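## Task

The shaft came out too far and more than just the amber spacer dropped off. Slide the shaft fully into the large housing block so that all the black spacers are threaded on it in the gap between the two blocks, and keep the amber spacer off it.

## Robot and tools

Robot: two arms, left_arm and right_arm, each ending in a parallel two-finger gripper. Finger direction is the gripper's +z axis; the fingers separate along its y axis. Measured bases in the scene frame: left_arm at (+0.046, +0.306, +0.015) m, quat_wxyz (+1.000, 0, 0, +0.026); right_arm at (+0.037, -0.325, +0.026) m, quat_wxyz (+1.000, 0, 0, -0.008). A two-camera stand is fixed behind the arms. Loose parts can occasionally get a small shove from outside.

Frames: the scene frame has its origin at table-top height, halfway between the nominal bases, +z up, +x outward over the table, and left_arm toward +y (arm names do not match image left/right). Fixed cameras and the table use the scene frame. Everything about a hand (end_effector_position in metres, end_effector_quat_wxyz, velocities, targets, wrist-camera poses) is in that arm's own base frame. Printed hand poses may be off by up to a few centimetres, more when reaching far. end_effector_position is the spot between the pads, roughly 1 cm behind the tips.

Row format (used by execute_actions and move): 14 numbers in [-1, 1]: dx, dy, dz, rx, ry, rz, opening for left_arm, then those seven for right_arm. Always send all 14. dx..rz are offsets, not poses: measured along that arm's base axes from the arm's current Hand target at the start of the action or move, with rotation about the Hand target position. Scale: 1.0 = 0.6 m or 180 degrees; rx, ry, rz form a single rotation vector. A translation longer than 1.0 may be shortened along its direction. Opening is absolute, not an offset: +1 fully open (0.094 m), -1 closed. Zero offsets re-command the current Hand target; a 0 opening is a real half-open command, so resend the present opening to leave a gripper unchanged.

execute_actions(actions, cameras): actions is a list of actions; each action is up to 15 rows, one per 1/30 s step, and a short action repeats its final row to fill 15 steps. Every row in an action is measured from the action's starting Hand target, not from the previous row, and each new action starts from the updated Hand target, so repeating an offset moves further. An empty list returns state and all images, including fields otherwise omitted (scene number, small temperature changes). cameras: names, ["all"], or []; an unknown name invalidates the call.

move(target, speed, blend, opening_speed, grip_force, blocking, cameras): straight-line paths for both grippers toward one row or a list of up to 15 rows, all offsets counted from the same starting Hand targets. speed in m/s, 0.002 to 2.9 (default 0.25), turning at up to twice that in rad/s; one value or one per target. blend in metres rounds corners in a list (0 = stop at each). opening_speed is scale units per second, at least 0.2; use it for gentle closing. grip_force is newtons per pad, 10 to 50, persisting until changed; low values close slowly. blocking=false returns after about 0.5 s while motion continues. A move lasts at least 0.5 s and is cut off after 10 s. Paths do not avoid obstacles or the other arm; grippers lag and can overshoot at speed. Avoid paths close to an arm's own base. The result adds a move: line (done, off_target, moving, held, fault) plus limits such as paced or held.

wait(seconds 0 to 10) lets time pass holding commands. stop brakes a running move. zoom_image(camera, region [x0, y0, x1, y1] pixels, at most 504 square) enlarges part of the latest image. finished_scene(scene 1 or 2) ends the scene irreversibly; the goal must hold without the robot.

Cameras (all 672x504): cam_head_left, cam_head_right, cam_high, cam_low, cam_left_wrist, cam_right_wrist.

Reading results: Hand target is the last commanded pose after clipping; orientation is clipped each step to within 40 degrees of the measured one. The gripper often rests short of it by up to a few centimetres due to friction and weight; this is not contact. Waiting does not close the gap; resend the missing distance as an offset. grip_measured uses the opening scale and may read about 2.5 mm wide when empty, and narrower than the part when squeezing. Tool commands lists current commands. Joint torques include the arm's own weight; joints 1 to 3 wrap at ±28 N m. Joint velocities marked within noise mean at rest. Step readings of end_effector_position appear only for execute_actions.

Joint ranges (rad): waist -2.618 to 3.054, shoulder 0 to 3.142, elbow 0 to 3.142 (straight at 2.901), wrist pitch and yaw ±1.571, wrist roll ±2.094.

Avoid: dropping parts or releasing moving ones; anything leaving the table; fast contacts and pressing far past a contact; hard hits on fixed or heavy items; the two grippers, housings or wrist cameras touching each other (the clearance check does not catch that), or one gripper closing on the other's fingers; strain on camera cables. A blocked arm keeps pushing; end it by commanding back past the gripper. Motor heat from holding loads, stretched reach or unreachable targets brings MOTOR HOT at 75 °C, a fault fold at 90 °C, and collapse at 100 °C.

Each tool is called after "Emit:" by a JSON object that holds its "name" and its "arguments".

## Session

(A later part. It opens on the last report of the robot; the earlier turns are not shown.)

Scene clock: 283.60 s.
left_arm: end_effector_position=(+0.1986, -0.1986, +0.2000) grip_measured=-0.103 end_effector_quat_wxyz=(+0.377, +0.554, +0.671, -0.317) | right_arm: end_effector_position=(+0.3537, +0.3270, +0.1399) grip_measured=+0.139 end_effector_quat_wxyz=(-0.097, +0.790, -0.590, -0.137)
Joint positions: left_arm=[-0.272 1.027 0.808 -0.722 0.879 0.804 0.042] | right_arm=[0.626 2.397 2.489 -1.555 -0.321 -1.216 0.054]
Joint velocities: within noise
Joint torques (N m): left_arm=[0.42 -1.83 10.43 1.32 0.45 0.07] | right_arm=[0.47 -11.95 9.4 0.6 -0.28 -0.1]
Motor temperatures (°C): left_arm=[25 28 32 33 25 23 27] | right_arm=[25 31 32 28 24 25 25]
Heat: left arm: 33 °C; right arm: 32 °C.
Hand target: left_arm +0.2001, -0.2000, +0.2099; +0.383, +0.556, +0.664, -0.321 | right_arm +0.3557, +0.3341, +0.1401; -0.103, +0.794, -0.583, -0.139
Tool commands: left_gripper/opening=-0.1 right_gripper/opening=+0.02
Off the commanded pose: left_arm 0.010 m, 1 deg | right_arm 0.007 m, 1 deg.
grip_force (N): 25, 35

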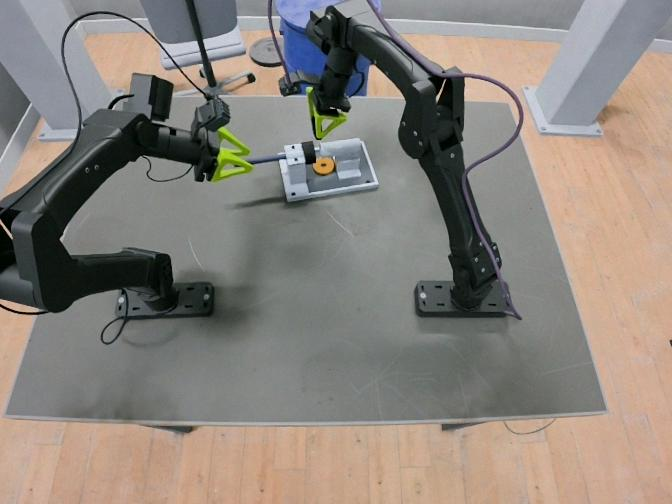

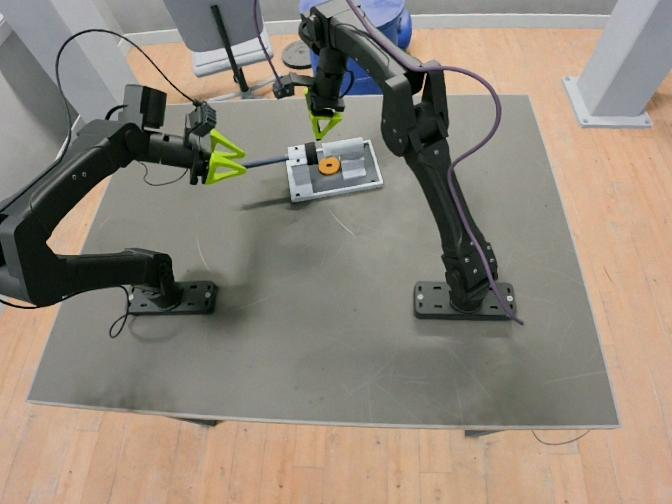

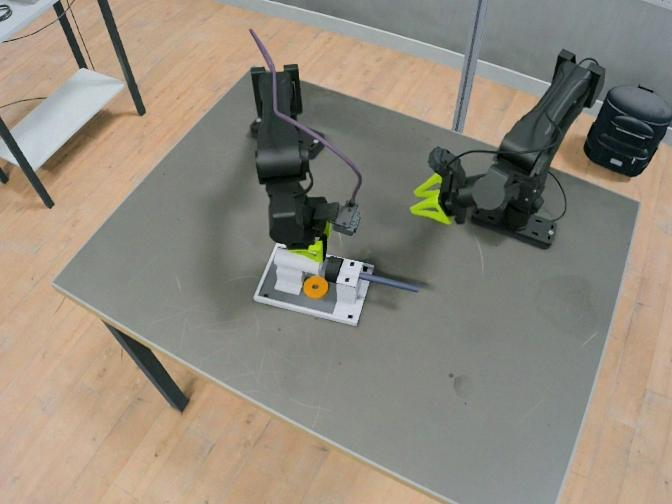

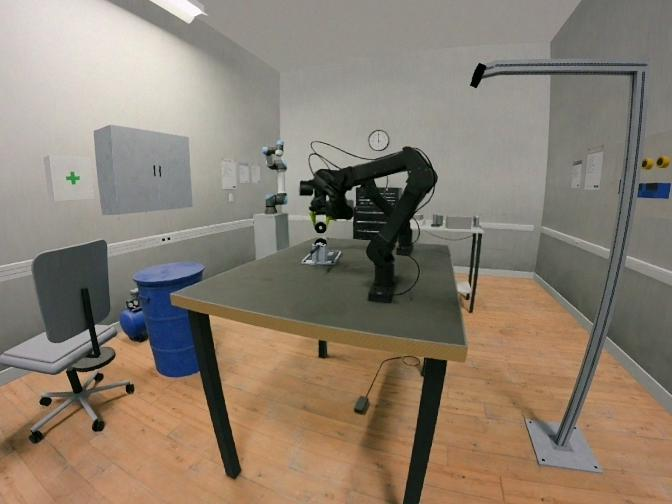

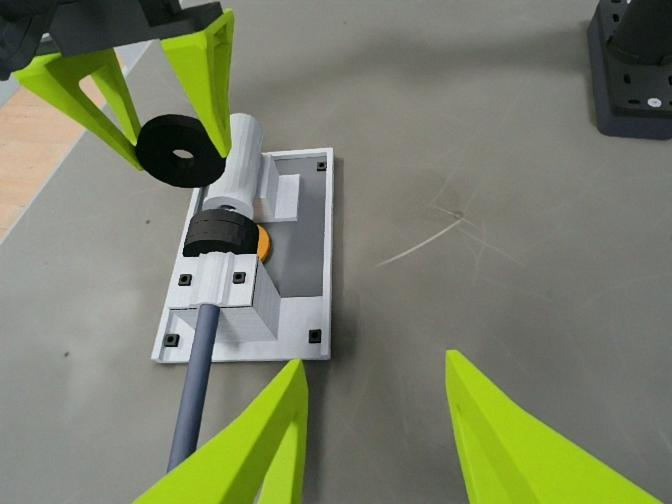

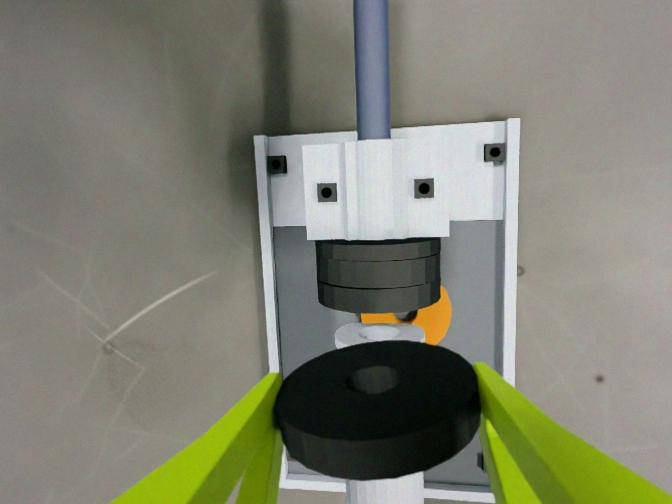

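Emit:
{"name": "zoom_image", "arguments": {"camera": "cam_right_wrist", "region": [260, 320, 500, 500]}}

Emit:
{"name": "zoom_image", "arguments": {"camera": "cam_left_wrist", "region": [110, 80, 350, 260]}}

Scaled by 2.100 from the camera's 672x504 image, which has a finer 960x720 frame.

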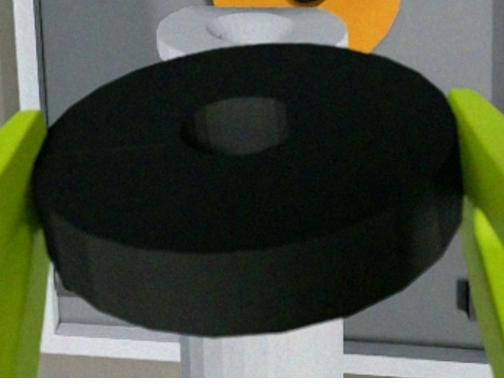

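Scaled by 2.100 from the camera's 672x504 image, which has a finer 960x720 frame.

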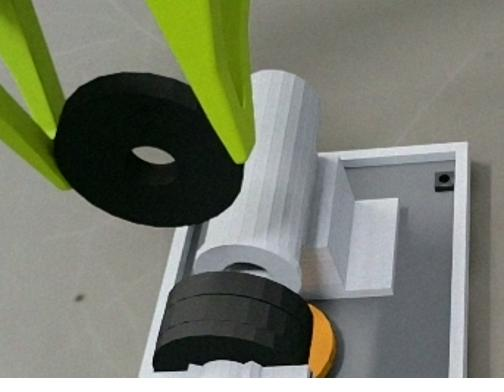

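Emit:
{"name": "zoom_image", "arguments": {"camera": "cam_head_left", "region": [290, 100, 340, 170]}}

Emit:
{"name": "zoom_image", "arguments": {"camera": "cam_head_right", "region": [290, 100, 350, 170]}}

Emit:
{"name": "zoom_image", "arguments": {"camera": "cam_high", "region": [290, 210, 370, 310]}}

Emit:
{"name": "zoom_image", "arguments": {"camera": "cam_low", "region": [290, 190, 350, 270]}}

Scaled by 7.200 from the camera's 672x504 image, which has a finer 960x720 frame.

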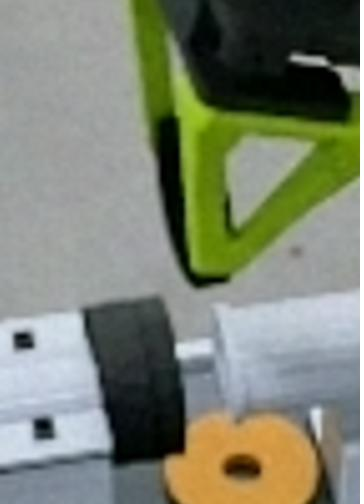

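Scaled by 7.200 from the camera's 672x504 image, which has a finer 960x720 frame.

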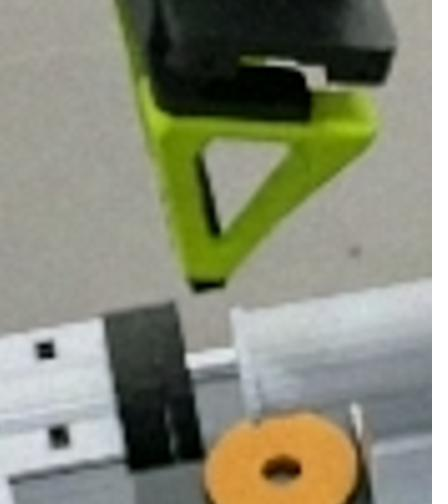

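Scaled by 5.040 from the camera's 672x504 image, which has a finer 960x720 frame.

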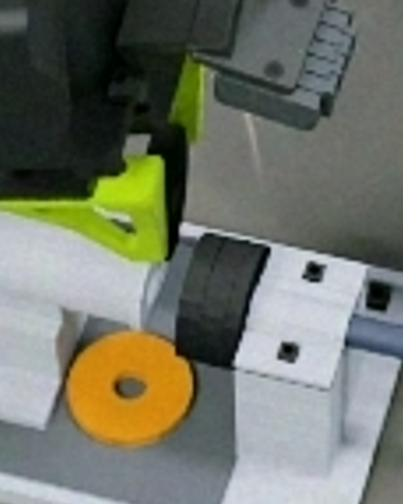

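Scaled by 6.300 from the camera's 672x504 image, which has a finer 960x720 frame.

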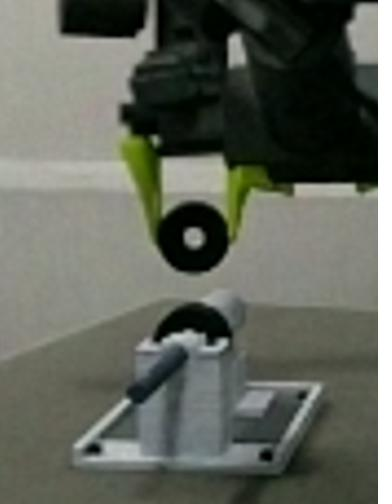

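Emit:
{"name": "zoom_image", "arguments": {"camera": "cam_right_wrist", "region": [268, 325, 388, 445]}}

Emit:
{"name": "zoom_image", "arguments": {"camera": "cam_right_wrist", "region": [368, 325, 488, 445]}}

Scaled by 4.200 from the camera's 672x504 image, which has a finer 960x720 frame.

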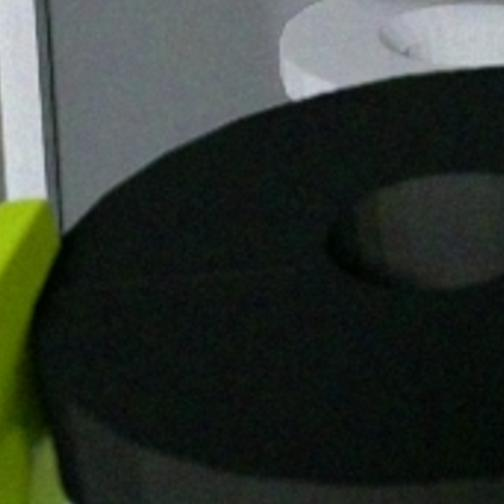

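Scaled by 4.200 from the camera's 672x504 image, which has a finer 960x720 frame.

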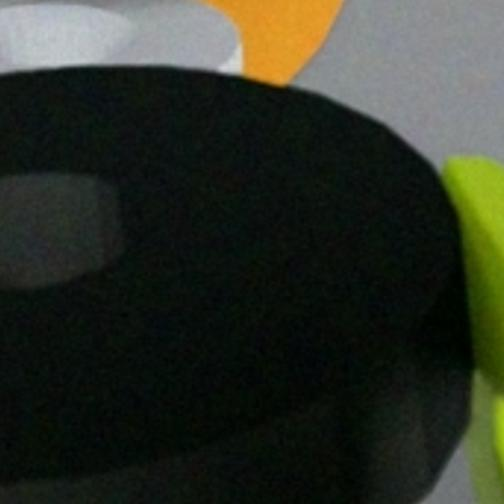

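Emit:
{"name": "zoom_image", "arguments": {"camera": "cam_right_wrist", "region": [240, 100, 400, 260]}}

Emit:
{"name": "zoom_image", "arguments": {"camera": "cam_right_wrist", "region": [380, 100, 540, 260]}}

Emit:
{"name": "zoom_image", "arguments": {"camera": "cam_right_wrist", "region": [300, 0, 440, 140]}}

Emit:
{"name": "zoom_image", "arguments": {"camera": "cam_right_wrist", "region": [240, 344, 400, 504]}}

Emit:
{"name": "zoom_image", "arguments": {"camera": "cam_right_wrist", "region": [380, 344, 540, 504]}}

Scaled by 3.150 from the camera's 672x504 image, which has a finer 960x720 frame.

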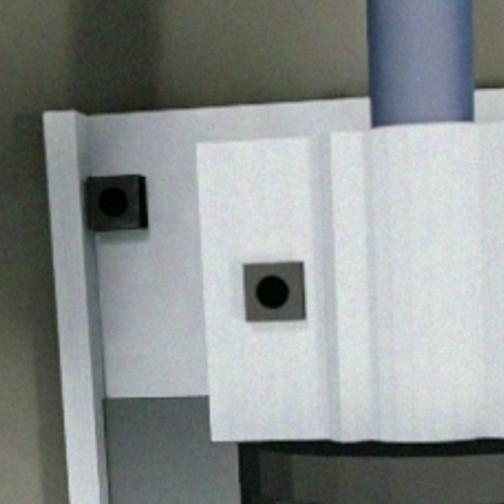

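Scaled by 3.150 from the camera's 672x504 image, which has a finer 960x720 frame.

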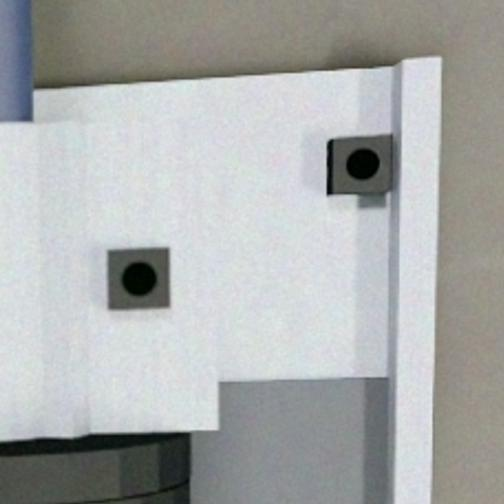

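Scaled by 3.600 from the camera's 672x504 image, which has a finer 960x720 frame.

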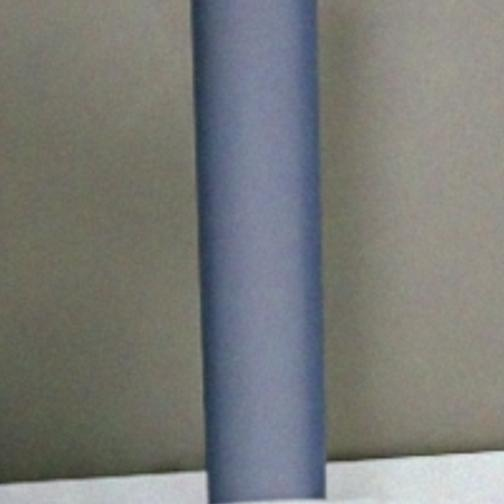

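Scaled by 3.150 from the camera's 672x504 image, which has a finer 960x720 frame.

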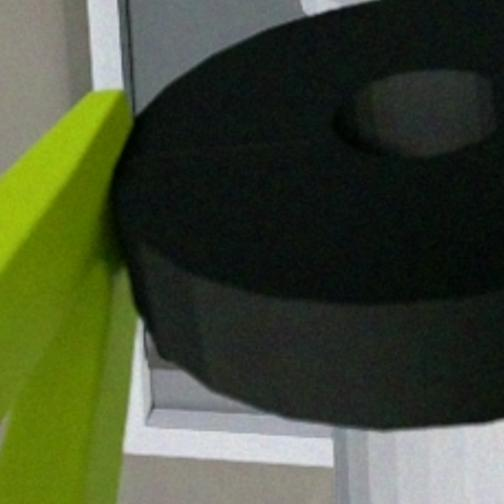

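Scaled by 3.150 from the camera's 672x504 image, which has a finer 960x720 frame.

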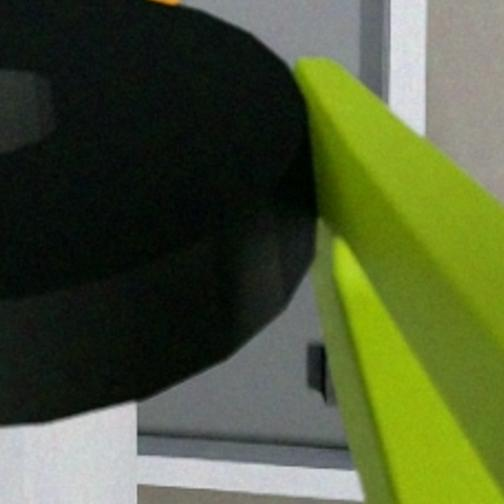

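Emit:
{"name": "zoom_image", "arguments": {"camera": "cam_right_wrist", "region": [300, 230, 460, 350]}}

Scaled by 3.150 from the camera's 672x504 image, which has a finer 960x720 frame.

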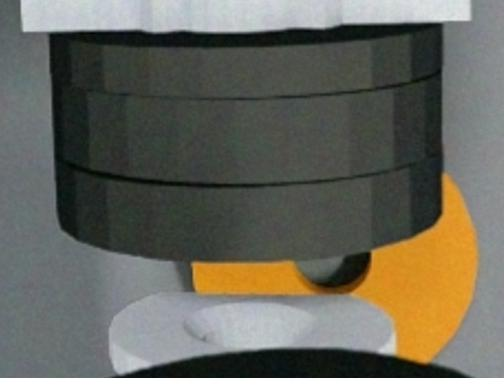

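Emit:
{"name": "move", "arguments": {"target": [0,0,0,0,0,0,-0.1, -0.0037,-0.001,0,0,0,-0.0389,0.02], "speed": 0.05, "cameras": ["cam_right_wrist", "cam_head_left"]}}

Scene clock: 322.07 s.
left_arm: end_effector_position=(+0.1986, -0.1986, +0.2000) grip_measured=-0.103 end_effector_quat_wxyz=(+0.377, +0.554, +0.671, -0.317) | right_arm: end_effector_position=(+0.3558, +0.3295, +0.1158) grip_measured=+0.139 end_effector_quat_wxyz=(-0.082, +0.755, -0.636, -0.137)
Joint positions: left_arm=[-0.272 1.027 0.808 -0.722 0.879 0.804 0.042] | right_arm=[0.633 2.388 2.378 -1.462 -0.306 -1.092 0.054]
Joint torques (N m): left_arm=[0.42 -1.81 10.43 1.31 0.46 0.07] | right_arm=[0.53 -19.97 5.33 0.76 -0.24 0.02]
Heat: left arm: 33 °C; right arm: 32 °C.
Hand target: left_arm +0.2001, -0.2000, +0.2099; +0.383, +0.556, +0.664, -0.321 | right_arm +0.3536, +0.3335, +0.1401; -0.111, +0.757, -0.630, -0.133
Off the commanded pose: left_arm 0.010 m, 1 deg | right_arm 0.025 m, 3 deg.
grip_force (N): 25, 35
move: off_target (right_arm)
Images, in order (width x height): cam_head_left 672x504, cam_right_wrist 672x504.

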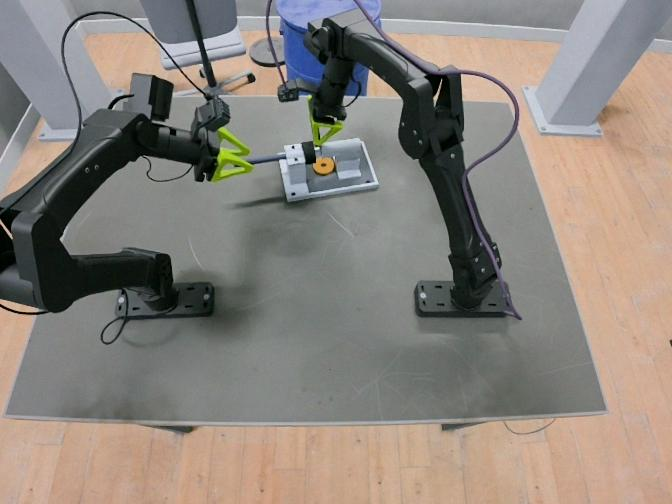

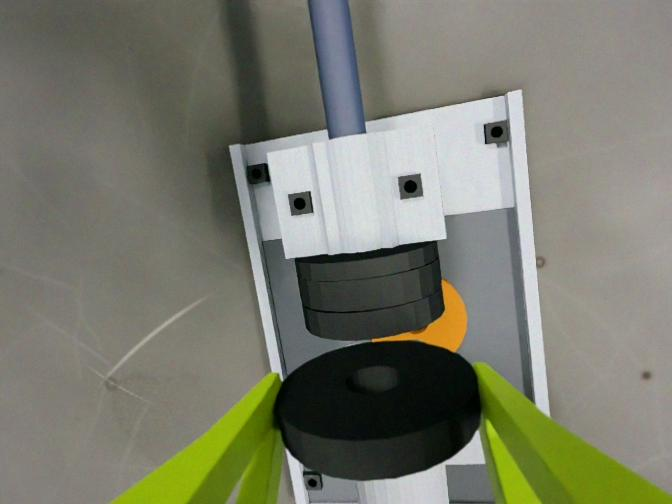

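Emit:
{"name": "zoom_image", "arguments": {"camera": "cam_right_wrist", "region": [270, 300, 500, 500]}}

Emit:
{"name": "zoom_image", "arguments": {"camera": "cam_right_wrist", "region": [220, 80, 400, 260]}}

Emit:
{"name": "zoom_image", "arguments": {"camera": "cam_right_wrist", "region": [380, 80, 560, 260]}}

Emit:
{"name": "zoom_image", "arguments": {"camera": "cam_right_wrist", "region": [280, 0, 400, 140]}}

Emit:
{"name": "zoom_image", "arguments": {"camera": "cam_head_left", "region": [290, 100, 340, 170]}}

Scaled by 2.191 from the camera's 672x504 image, which has a finer 960x720 frame.

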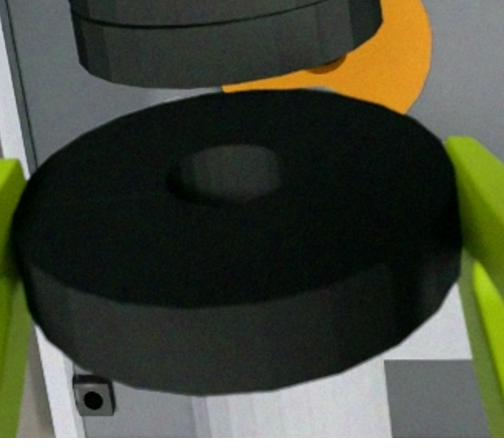

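Scaled by 2.800 from the camera's 672x504 image, which has a finer 960x720 frame.

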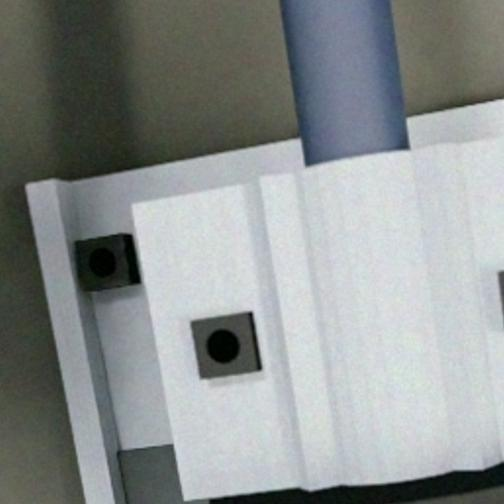

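Scaled by 2.800 from the camera's 672x504 image, which has a finer 960x720 frame.

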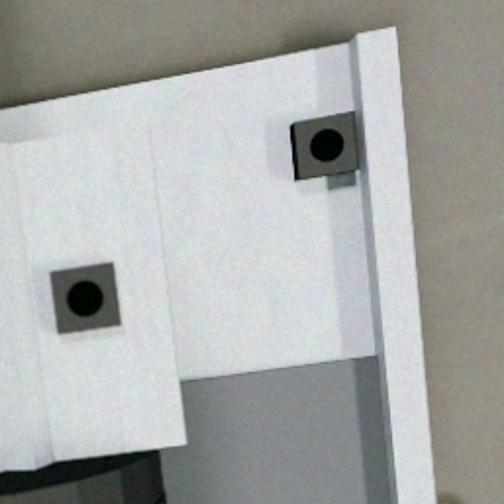

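Scaled by 3.600 from the camera's 672x504 image, which has a finer 960x720 frame.

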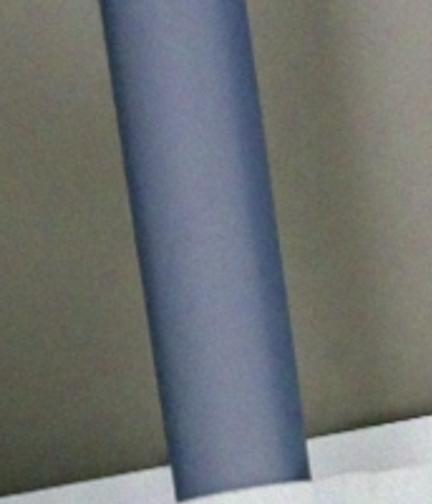

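Scaled by 7.200 from the camera's 672x504 image, which has a finer 960x720 frame.

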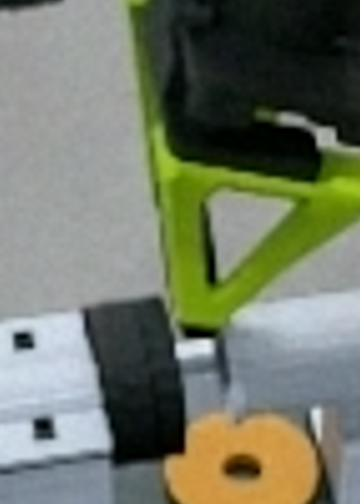

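Emit:
{"name": "zoom_image", "arguments": {"camera": "cam_right_wrist", "region": [230, 380, 350, 500]}}

Emit:
{"name": "zoom_image", "arguments": {"camera": "cam_right_wrist", "region": [440, 260, 600, 420]}}

Emit:
{"name": "zoom_image", "arguments": {"camera": "cam_right_wrist", "region": [280, 230, 460, 380]}}

Scaled by 4.200 from the camera's 672x504 image, which has a finer 960x720 frame.

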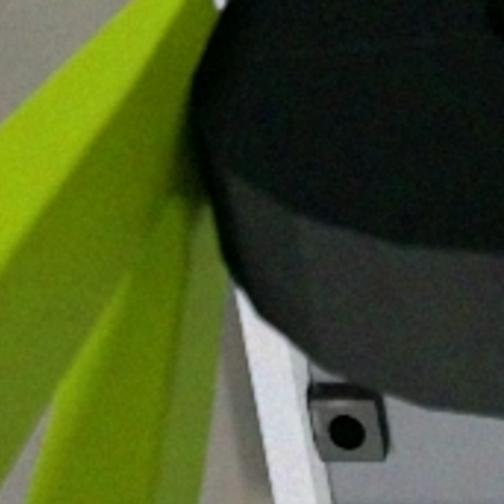

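Scaled by 3.150 from the camera's 672x504 image, which has a finer 960x720 frame.

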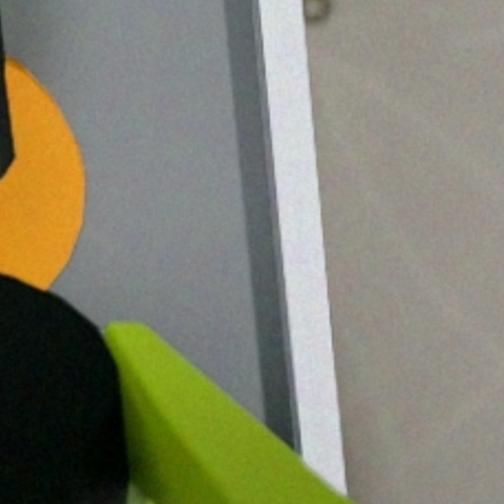

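Scaled by 2.800 from the camera's 672x504 image, which has a finer 960x720 frame.

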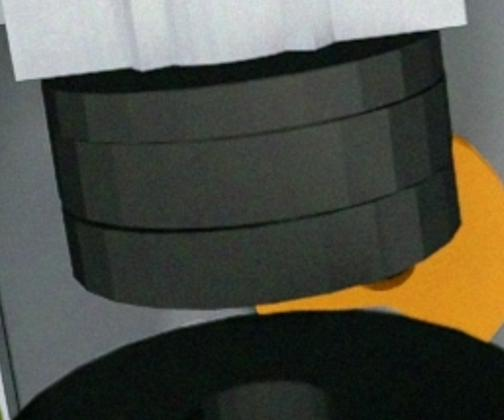

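Emit:
{"name": "move", "arguments": {"target": [0,0,0,0,0,0,-0.1, -0.008,-0.0047,0.02,0,0,-0.0067,0.02], "speed": 0.04, "cameras": ["cam_right_wrist", "cam_head_left"]}}

Scene clock: 336.13 s.
left_arm: end_effector_position=(+0.1986, -0.1986, +0.2000) grip_measured=-0.103 end_effector_quat_wxyz=(+0.377, +0.554, +0.671, -0.317) | right_arm: end_effector_position=(+0.3561, +0.3290, +0.1284) grip_measured=+0.139 end_effector_quat_wxyz=(-0.094, +0.748, -0.644, -0.134)
Joint positions: left_arm=[-0.272 1.027 0.808 -0.722 0.879 0.804 0.042] | right_arm=[0.633 2.36 2.378 -1.462 -0.303 -1.068 0.054]
Joint torques (N m): left_arm=[0.42 -1.83 10.41 1.31 0.46 0.07] | right_arm=[0.73 -19.49 5.7 0.59 -0.23 0.02]
Motor temperatures (°C): left_arm=[25 27 33 33 25 23 27] | right_arm=[25 36 31 27 24 25 25]
Heat: left arm: 33 °C; right arm: 36 °C.
Hand target: left_arm +0.2001, -0.2000, +0.2099; +0.383, +0.556, +0.664, -0.321 | right_arm +0.3488, +0.3306, +0.1522; -0.112, +0.750, -0.638, -0.132
Off the commanded pose: left_arm 0.010 m, 1 deg | right_arm 0.025 m, 2 deg.
grip_force (N): 25, 35
move: off_target (right_arm)
Images, in order (width x height): cam_head_left 672x504, cam_right_wrist 672x504.

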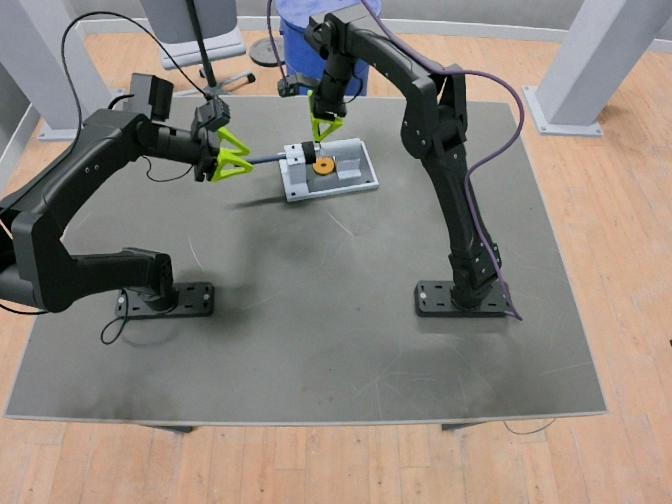

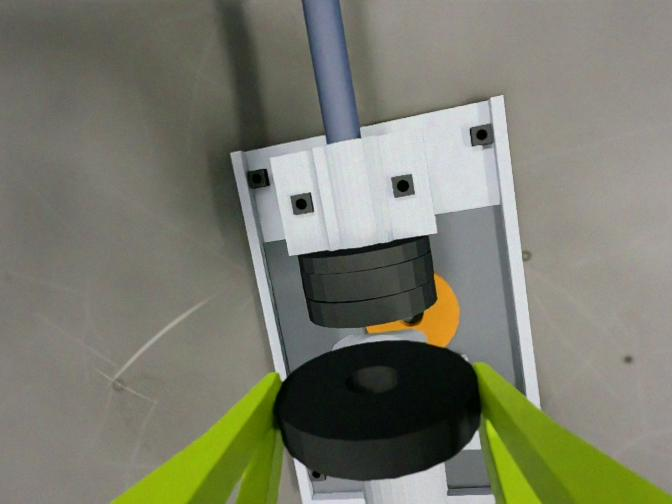

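Emit:
{"name": "move", "arguments": {"target": [0,0,0,0,0,0,-0.1, -0.0133,-0.006,0.01,0,0,0,0.02], "speed": 0.04, "cameras": ["cam_right_wrist"]}}

Scene clock: 338.53 s.
left_arm: end_effector_position=(+0.1986, -0.1986, +0.2000) grip_measured=-0.103 end_effector_quat_wxyz=(+0.377, +0.554, +0.671, -0.317) | right_arm: end_effector_position=(+0.3466, +0.3262, +0.1366) grip_measured=+0.139 end_effector_quat_wxyz=(-0.092, +0.748, -0.643, -0.134)
Joint positions: left_arm=[-0.272 1.027 0.808 -0.722 0.879 0.804 0.042] | right_arm=[0.64 2.314 2.331 -1.462 -0.302 -1.063 0.054]
Joint torques (N m): left_arm=[0.4 -1.81 10.43 1.31 0.45 0.07] | right_arm=[0.53 -19.06 5.23 0.69 -0.23 0.01]
Heat: left arm: 33 °C; right arm: 37 °C.
Hand target: left_arm +0.2001, -0.2000, +0.2099; +0.383, +0.556, +0.664, -0.321 | right_arm +0.3407, +0.3271, +0.1580; -0.112, +0.750, -0.638, -0.132
Off the commanded pose: left_arm 0.010 m, 1 deg | right_arm 0.022 m, 2 deg.
grip_force (N): 25, 35
move: off_target (right_arm)
Images, in order (width x height): cam_right_wrist 672x504.

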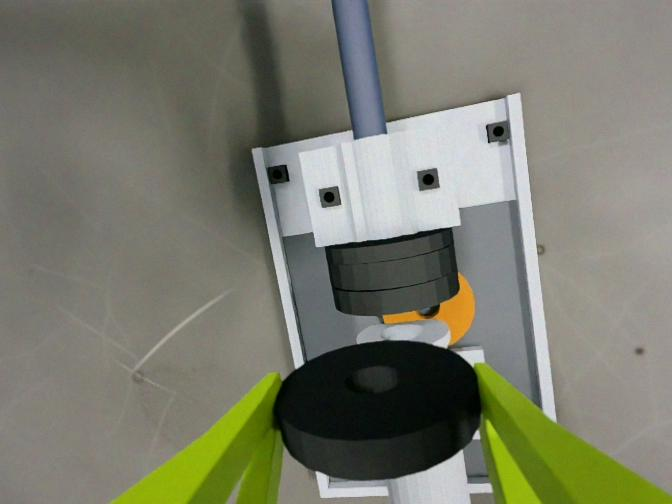

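Emit:
{"name": "zoom_image", "arguments": {"camera": "cam_right_wrist", "region": [240, 80, 400, 240]}}

Emit:
{"name": "zoom_image", "arguments": {"camera": "cam_right_wrist", "region": [400, 80, 560, 240]}}

Emit:
{"name": "zoom_image", "arguments": {"camera": "cam_right_wrist", "region": [300, 220, 500, 400]}}

Emit:
{"name": "zoom_image", "arguments": {"camera": "cam_right_wrist", "region": [260, 344, 420, 504]}}

Emit:
{"name": "zoom_image", "arguments": {"camera": "cam_right_wrist", "region": [420, 344, 580, 504]}}

Scaled by 3.150 from the camera's 672x504 image, which has a finer 960x720 frame.

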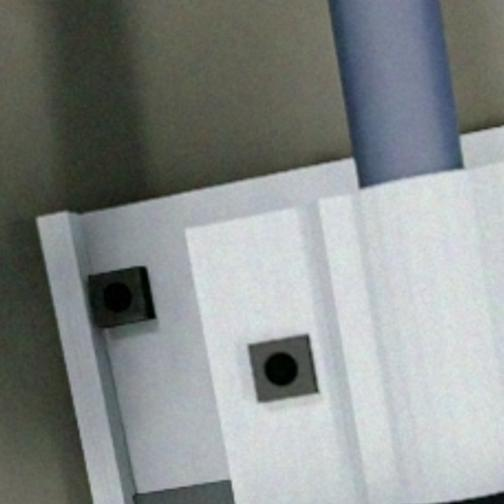

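Scaled by 3.150 from the camera's 672x504 image, which has a finer 960x720 frame.

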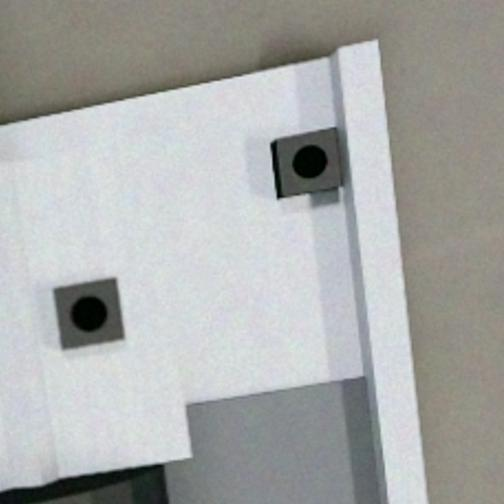

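Scaled by 2.520 from the camera's 672x504 image, which has a finer 960x720 frame.

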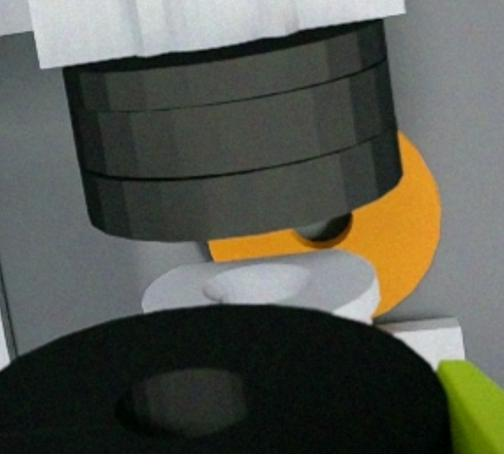

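Scaled by 3.150 from the camera's 672x504 image, which has a finer 960x720 frame.

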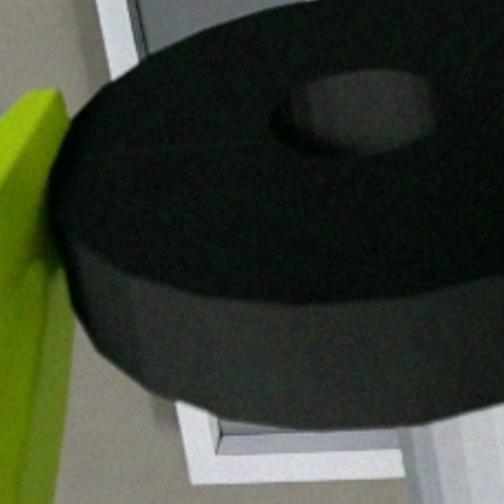

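Scaled by 3.150 from the camera's 672x504 image, which has a finer 960x720 frame.

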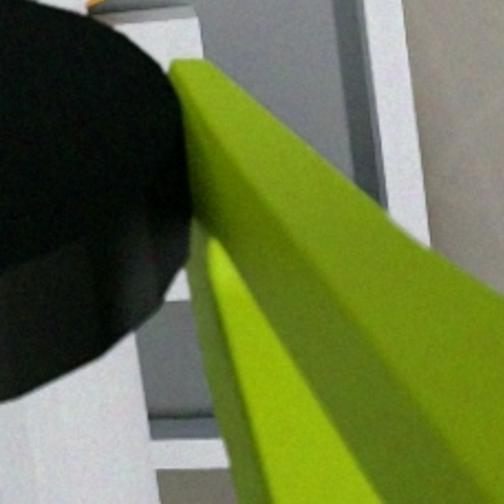

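Emit:
{"name": "move", "arguments": {"target": [0,0,0,0,0,0,-0.1, 0.0065,-0.0012,-0.0143,0,0,0,0.02], "speed": 0.04}}

Scene clock: 344.17 s.
left_arm: end_effector_position=(+0.1986, -0.1986, +0.2000) grip_measured=-0.103 end_effector_quat_wxyz=(+0.377, +0.554, +0.671, -0.317) | right_arm: end_effector_position=(+0.3454, +0.3251, +0.1285) grip_measured=+0.139 end_effector_quat_wxyz=(-0.085, +0.748, -0.644, -0.135)
Joint positions: left_arm=[-0.272 1.027 0.808 -0.722 0.879 0.804 0.042] | right_arm=[0.64 2.314 2.3 -1.445 -0.302 -1.063 0.054]
Joint torques (N m): left_arm=[0.42 -1.83 10.43 1.31 0.46 0.07] | right_arm=[0.05 -18.85 5.31 0.8 -0.25 -0.06]
Heat: left arm: 33 °C; right arm: 36 °C.
Hand target: left_arm +0.2001, -0.2000, +0.2099; +0.383, +0.556, +0.664, -0.321 | right_arm +0.3447, +0.3263, +0.1494; -0.112, +0.750, -0.638, -0.132
Off the commanded pose: left_arm 0.010 m, 1 deg | right_arm 0.021 m, 3 deg.
grip_force (N): 25, 35
move: off_target (right_arm)

Emit:
{"name": "move", "arguments": {"target": [0,0,0,0,0,0,-0.1, 0.0117,0.0,0.0,0,0,0,0.02], "speed": 0.04}}

Scene clock: 346.10 s.
left_arm: end_effector_position=(+0.1986, -0.1986, +0.2000) grip_measured=-0.103 end_effector_quat_wxyz=(+0.377, +0.554, +0.671, -0.317) | right_arm: end_effector_position=(+0.3455, +0.3252, +0.1286) grip_measured=+0.139 end_effector_quat_wxyz=(-0.086, +0.749, -0.643, -0.135)
Joint positions: left_arm=[-0.272 1.027 0.808 -0.722 0.879 0.804 0.042] | right_arm=[0.64 2.314 2.3 -1.445 -0.302 -1.067 0.054]
Joint torques (N m): left_arm=[0.42 -1.81 10.43 1.31 0.45 0.07] | right_arm=[-0.68 -15.57 9.72 0.54 -0.26 -0.11]
Heat: left arm: 33 °C; right arm: 36 °C.
Hand target: left_arm +0.2001, -0.2000, +0.2099; +0.383, +0.556, +0.664, -0.321 | right_arm +0.3517, +0.3263, +0.1494; -0.112, +0.750, -0.638, -0.132
Off the commanded pose: left_arm 0.010 m, 1 deg | right_arm 0.022 m, 3 deg.
grip_force (N): 25, 35
move: off_target (right_arm)

Emit:
{"name": "move", "arguments": {"target": [0,0,0,0,0,0,-0.1, 0.0083,0.0,-0.008,0,0,0,0.02], "speed": 0.04}}

Scene clock: 347.10 s.
left_arm: end_effector_position=(+0.1986, -0.1986, +0.2000) grip_measured=-0.103 end_effector_quat_wxyz=(+0.377, +0.554, +0.671, -0.317) | right_arm: end_effector_position=(+0.3513, +0.3248, +0.1345) grip_measured=+0.139 end_effector_quat_wxyz=(-0.097, +0.750, -0.641, -0.132)
Joint positions: left_arm=[-0.272 1.027 0.808 -0.722 0.879 0.804 0.042] | right_arm=[0.632 2.314 2.321 -1.445 -0.302 -1.074 0.054]
Joint torques (N m): left_arm=[0.42 -1.81 10.41 1.32 0.45 0.07] | right_arm=[-0.57 -13.53 9.43 0.6 -0.26 -0.1]
Heat: left arm: 33 °C; right arm: 36 °C.
Hand target: left_arm +0.2001, -0.2000, +0.2099; +0.383, +0.556, +0.664, -0.321 | right_arm +0.3567, +0.3264, +0.1447; -0.112, +0.750, -0.638, -0.132
Off the commanded pose: left_arm 0.010 m, 1 deg | right_arm 0.012 m, 2 deg.
grip_force (N): 25, 35
move: off_target (right_arm)

Emit:
{"name": "move", "arguments": {"target": [0,0,0,0,0,0,-0.1, -0.0013,0.0005,-0.02,0,0,0,0.02], "speed": 0.04, "cameras": ["cam_right_wrist"]}}

Scene clock: 348.50 s.
left_arm: end_effector_position=(+0.1986, -0.1986, +0.2000) grip_measured=-0.103 end_effector_quat_wxyz=(+0.377, +0.554, +0.671, -0.317) | right_arm: end_effector_position=(+0.3543, +0.3270, +0.1275) grip_measured=+0.139 end_effector_quat_wxyz=(-0.101, +0.750, -0.640, -0.131)
Joint positions: left_arm=[-0.272 1.027 0.808 -0.722 0.879 0.804 0.042] | right_arm=[0.632 2.314 2.292 -1.407 -0.302 -1.075 0.054]
Joint torques (N m): left_arm=[0.42 -1.81 10.43 1.31 0.45 0.08] | right_arm=[-0.43 -15.38 5.41 0.87 -0.26 -0.08]
Heat: left arm: 33 °C; right arm: 36 °C.
Hand target: left_arm +0.2001, -0.2000, +0.2099; +0.383, +0.556, +0.664, -0.321 | right_arm +0.3558, +0.3267, +0.1326; -0.112, +0.750, -0.638, -0.132
Off the commanded pose: left_arm 0.010 m, 1 deg | right_arm 0.005 m, 1 deg.
grip_force (N): 25, 35
move: done
Images, in order (width x height): cam_right_wrist 672x504.

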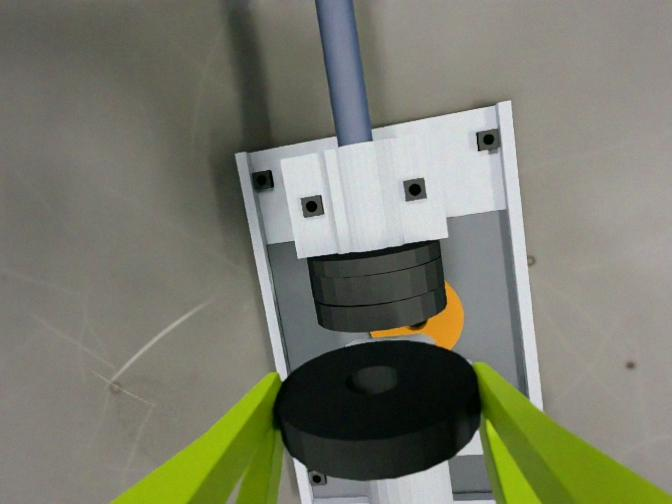

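Emit:
{"name": "move", "arguments": {"target": [0,0,0,0,0,0,-0.1, -0.01,-0.004,-0.01,0,0,0,0.02], "speed": 0.04}}

Scene clock: 350.20 s.
left_arm: end_effector_position=(+0.1986, -0.1986, +0.2000) grip_measured=-0.103 end_effector_quat_wxyz=(+0.377, +0.554, +0.671, -0.317) | right_arm: end_effector_position=(+0.3490, +0.3231, +0.1035) grip_measured=+0.139 end_effector_quat_wxyz=(-0.083, +0.749, -0.643, -0.135)
Joint positions: left_arm=[-0.272 1.027 0.808 -0.722 0.879 0.804 0.042] | right_arm=[0.632 2.307 2.188 -1.348 -0.302 -1.075 0.054]
Joint torques (N m): left_arm=[0.42 -1.83 10.43 1.32 0.46 0.07] | right_arm=[-0.17 -19.36 5.46 0.76 -0.25 -0.05]
Heat: left arm: 33 °C; right arm: 36 °C.
Hand target: left_arm +0.2001, -0.2000, +0.2099; +0.383, +0.556, +0.664, -0.321 | right_arm +0.3499, +0.3243, +0.1268; -0.113, +0.750, -0.638, -0.132
Off the commanded pose: left_arm 0.010 m, 1 deg | right_arm 0.023 m, 3 deg.
grip_force (N): 25, 35
move: off_target (right_arm)

Emit:
{"name": "execute_actions", "arguments": {"actions": [], "cameras": ["cam_right_wrist", "cam_head_left", "cam_left_wrist", "cam_high"]}}

Emit:
{"name": "zoom_image", "arguments": {"camera": "cam_head_left", "region": [290, 100, 340, 170]}}

Emit:
{"name": "zoom_image", "arguments": {"camera": "cam_right_wrist", "region": [260, 220, 500, 480]}}

Emit:
{"name": "zoom_image", "arguments": {"camera": "cam_left_wrist", "region": [130, 80, 330, 280]}}

Scene clock: 350.70 s.
left_arm: end_effector_position=(+0.1986, -0.1986, +0.2000) grip_measured=-0.103 end_effector_quat_wxyz=(+0.377, +0.554, +0.671, -0.317) | right_arm: end_effector_position=(+0.3491, +0.3232, +0.1035) grip_measured=+0.139 end_effector_quat_wxyz=(-0.083, +0.749, -0.643, -0.135)
Joint positions: left_arm=[-0.272 1.027 0.808 -0.722 0.879 0.804 0.042] | right_arm=[0.632 2.307 2.188 -1.348 -0.302 -1.075 0.054]
Joint velocities: within noise
Joint torques (N m): left_arm=[0.43 -1.8 10.43 1.31 0.45 0.07] | right_arm=[-0.16 -19.34 5.46 0.78 -0.26 -0.05]
Motor temperatures (°C): left_arm=[25 27 33 32 25 23 27] | right_arm=[25 36 30 27 24 25 25]
Heat: left arm: 33 °C; right arm: 36 °C.
Hand target: left_arm +0.2001, -0.2000, +0.2099; +0.383, +0.556, +0.664, -0.321 | right_arm +0.3499, +0.3243, +0.1268; -0.112, +0.750, -0.638, -0.132
Tool commands: left_gripper/opening=-0.1 right_gripper/opening=+0.02
Off the commanded pose: left_arm 0.010 m, 1 deg | right_arm 0.023 m, 3 deg.
grip_force (N): 25, 35
Images, in order (width x height): cam_head_left 672x504, cam_high 672x504, cam_left_wrist 672x504, cam_right_wrist 672x504.

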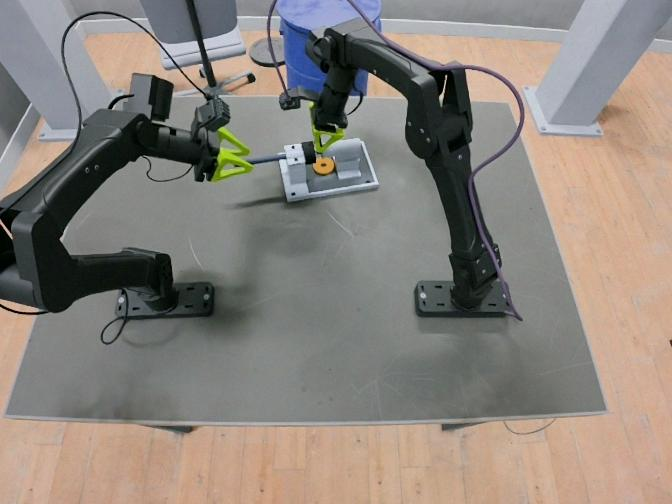

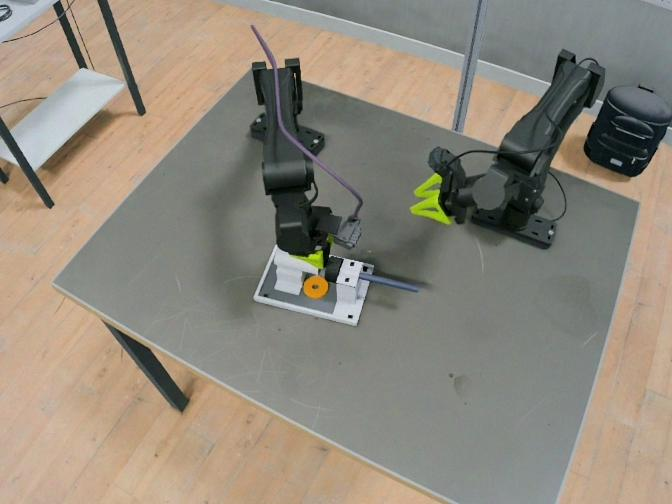

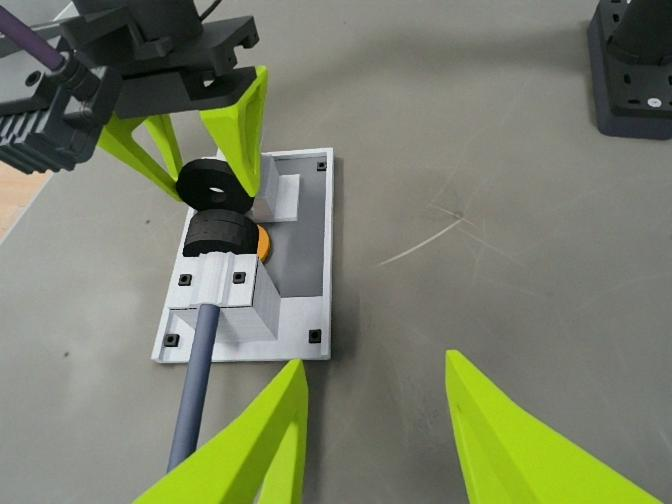

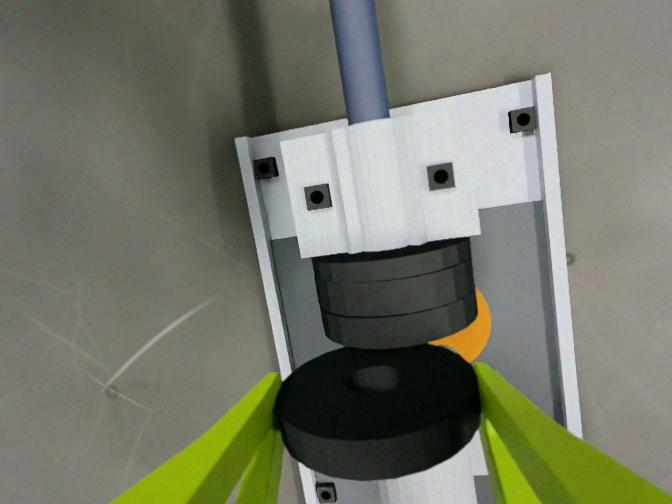

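Scaled by 7.200 from the camera's 672x504 image, which has a finer 960x720 frame.

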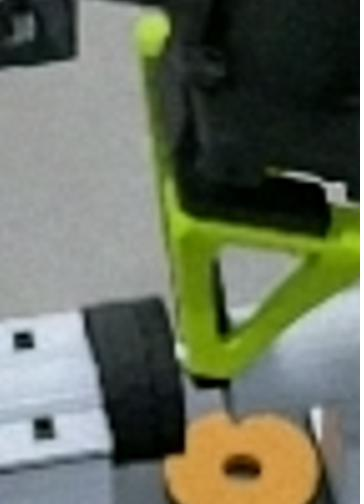

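Scaled by 1.938 from the camera's 672x504 image, which has a finer 960x720 frame.

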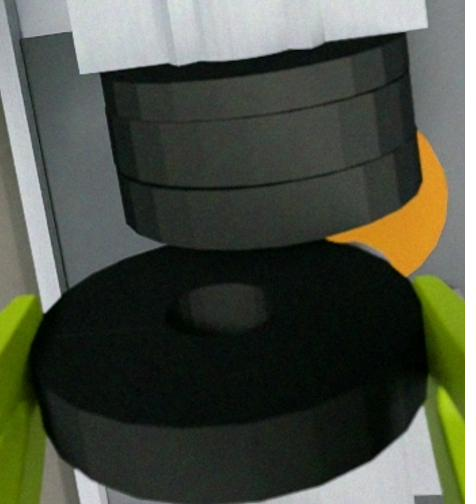

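Scaled by 2.520 from the camera's 672x504 image, which has a finer 960x720 frame.

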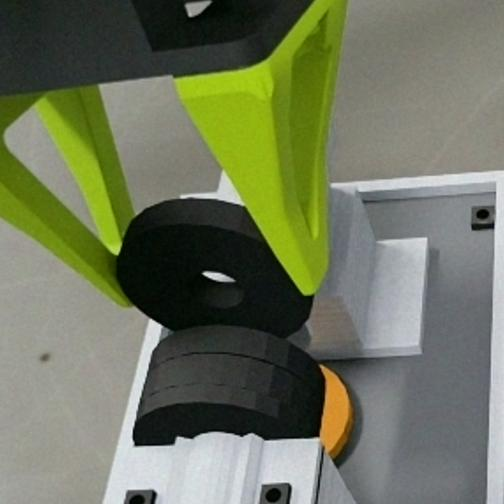

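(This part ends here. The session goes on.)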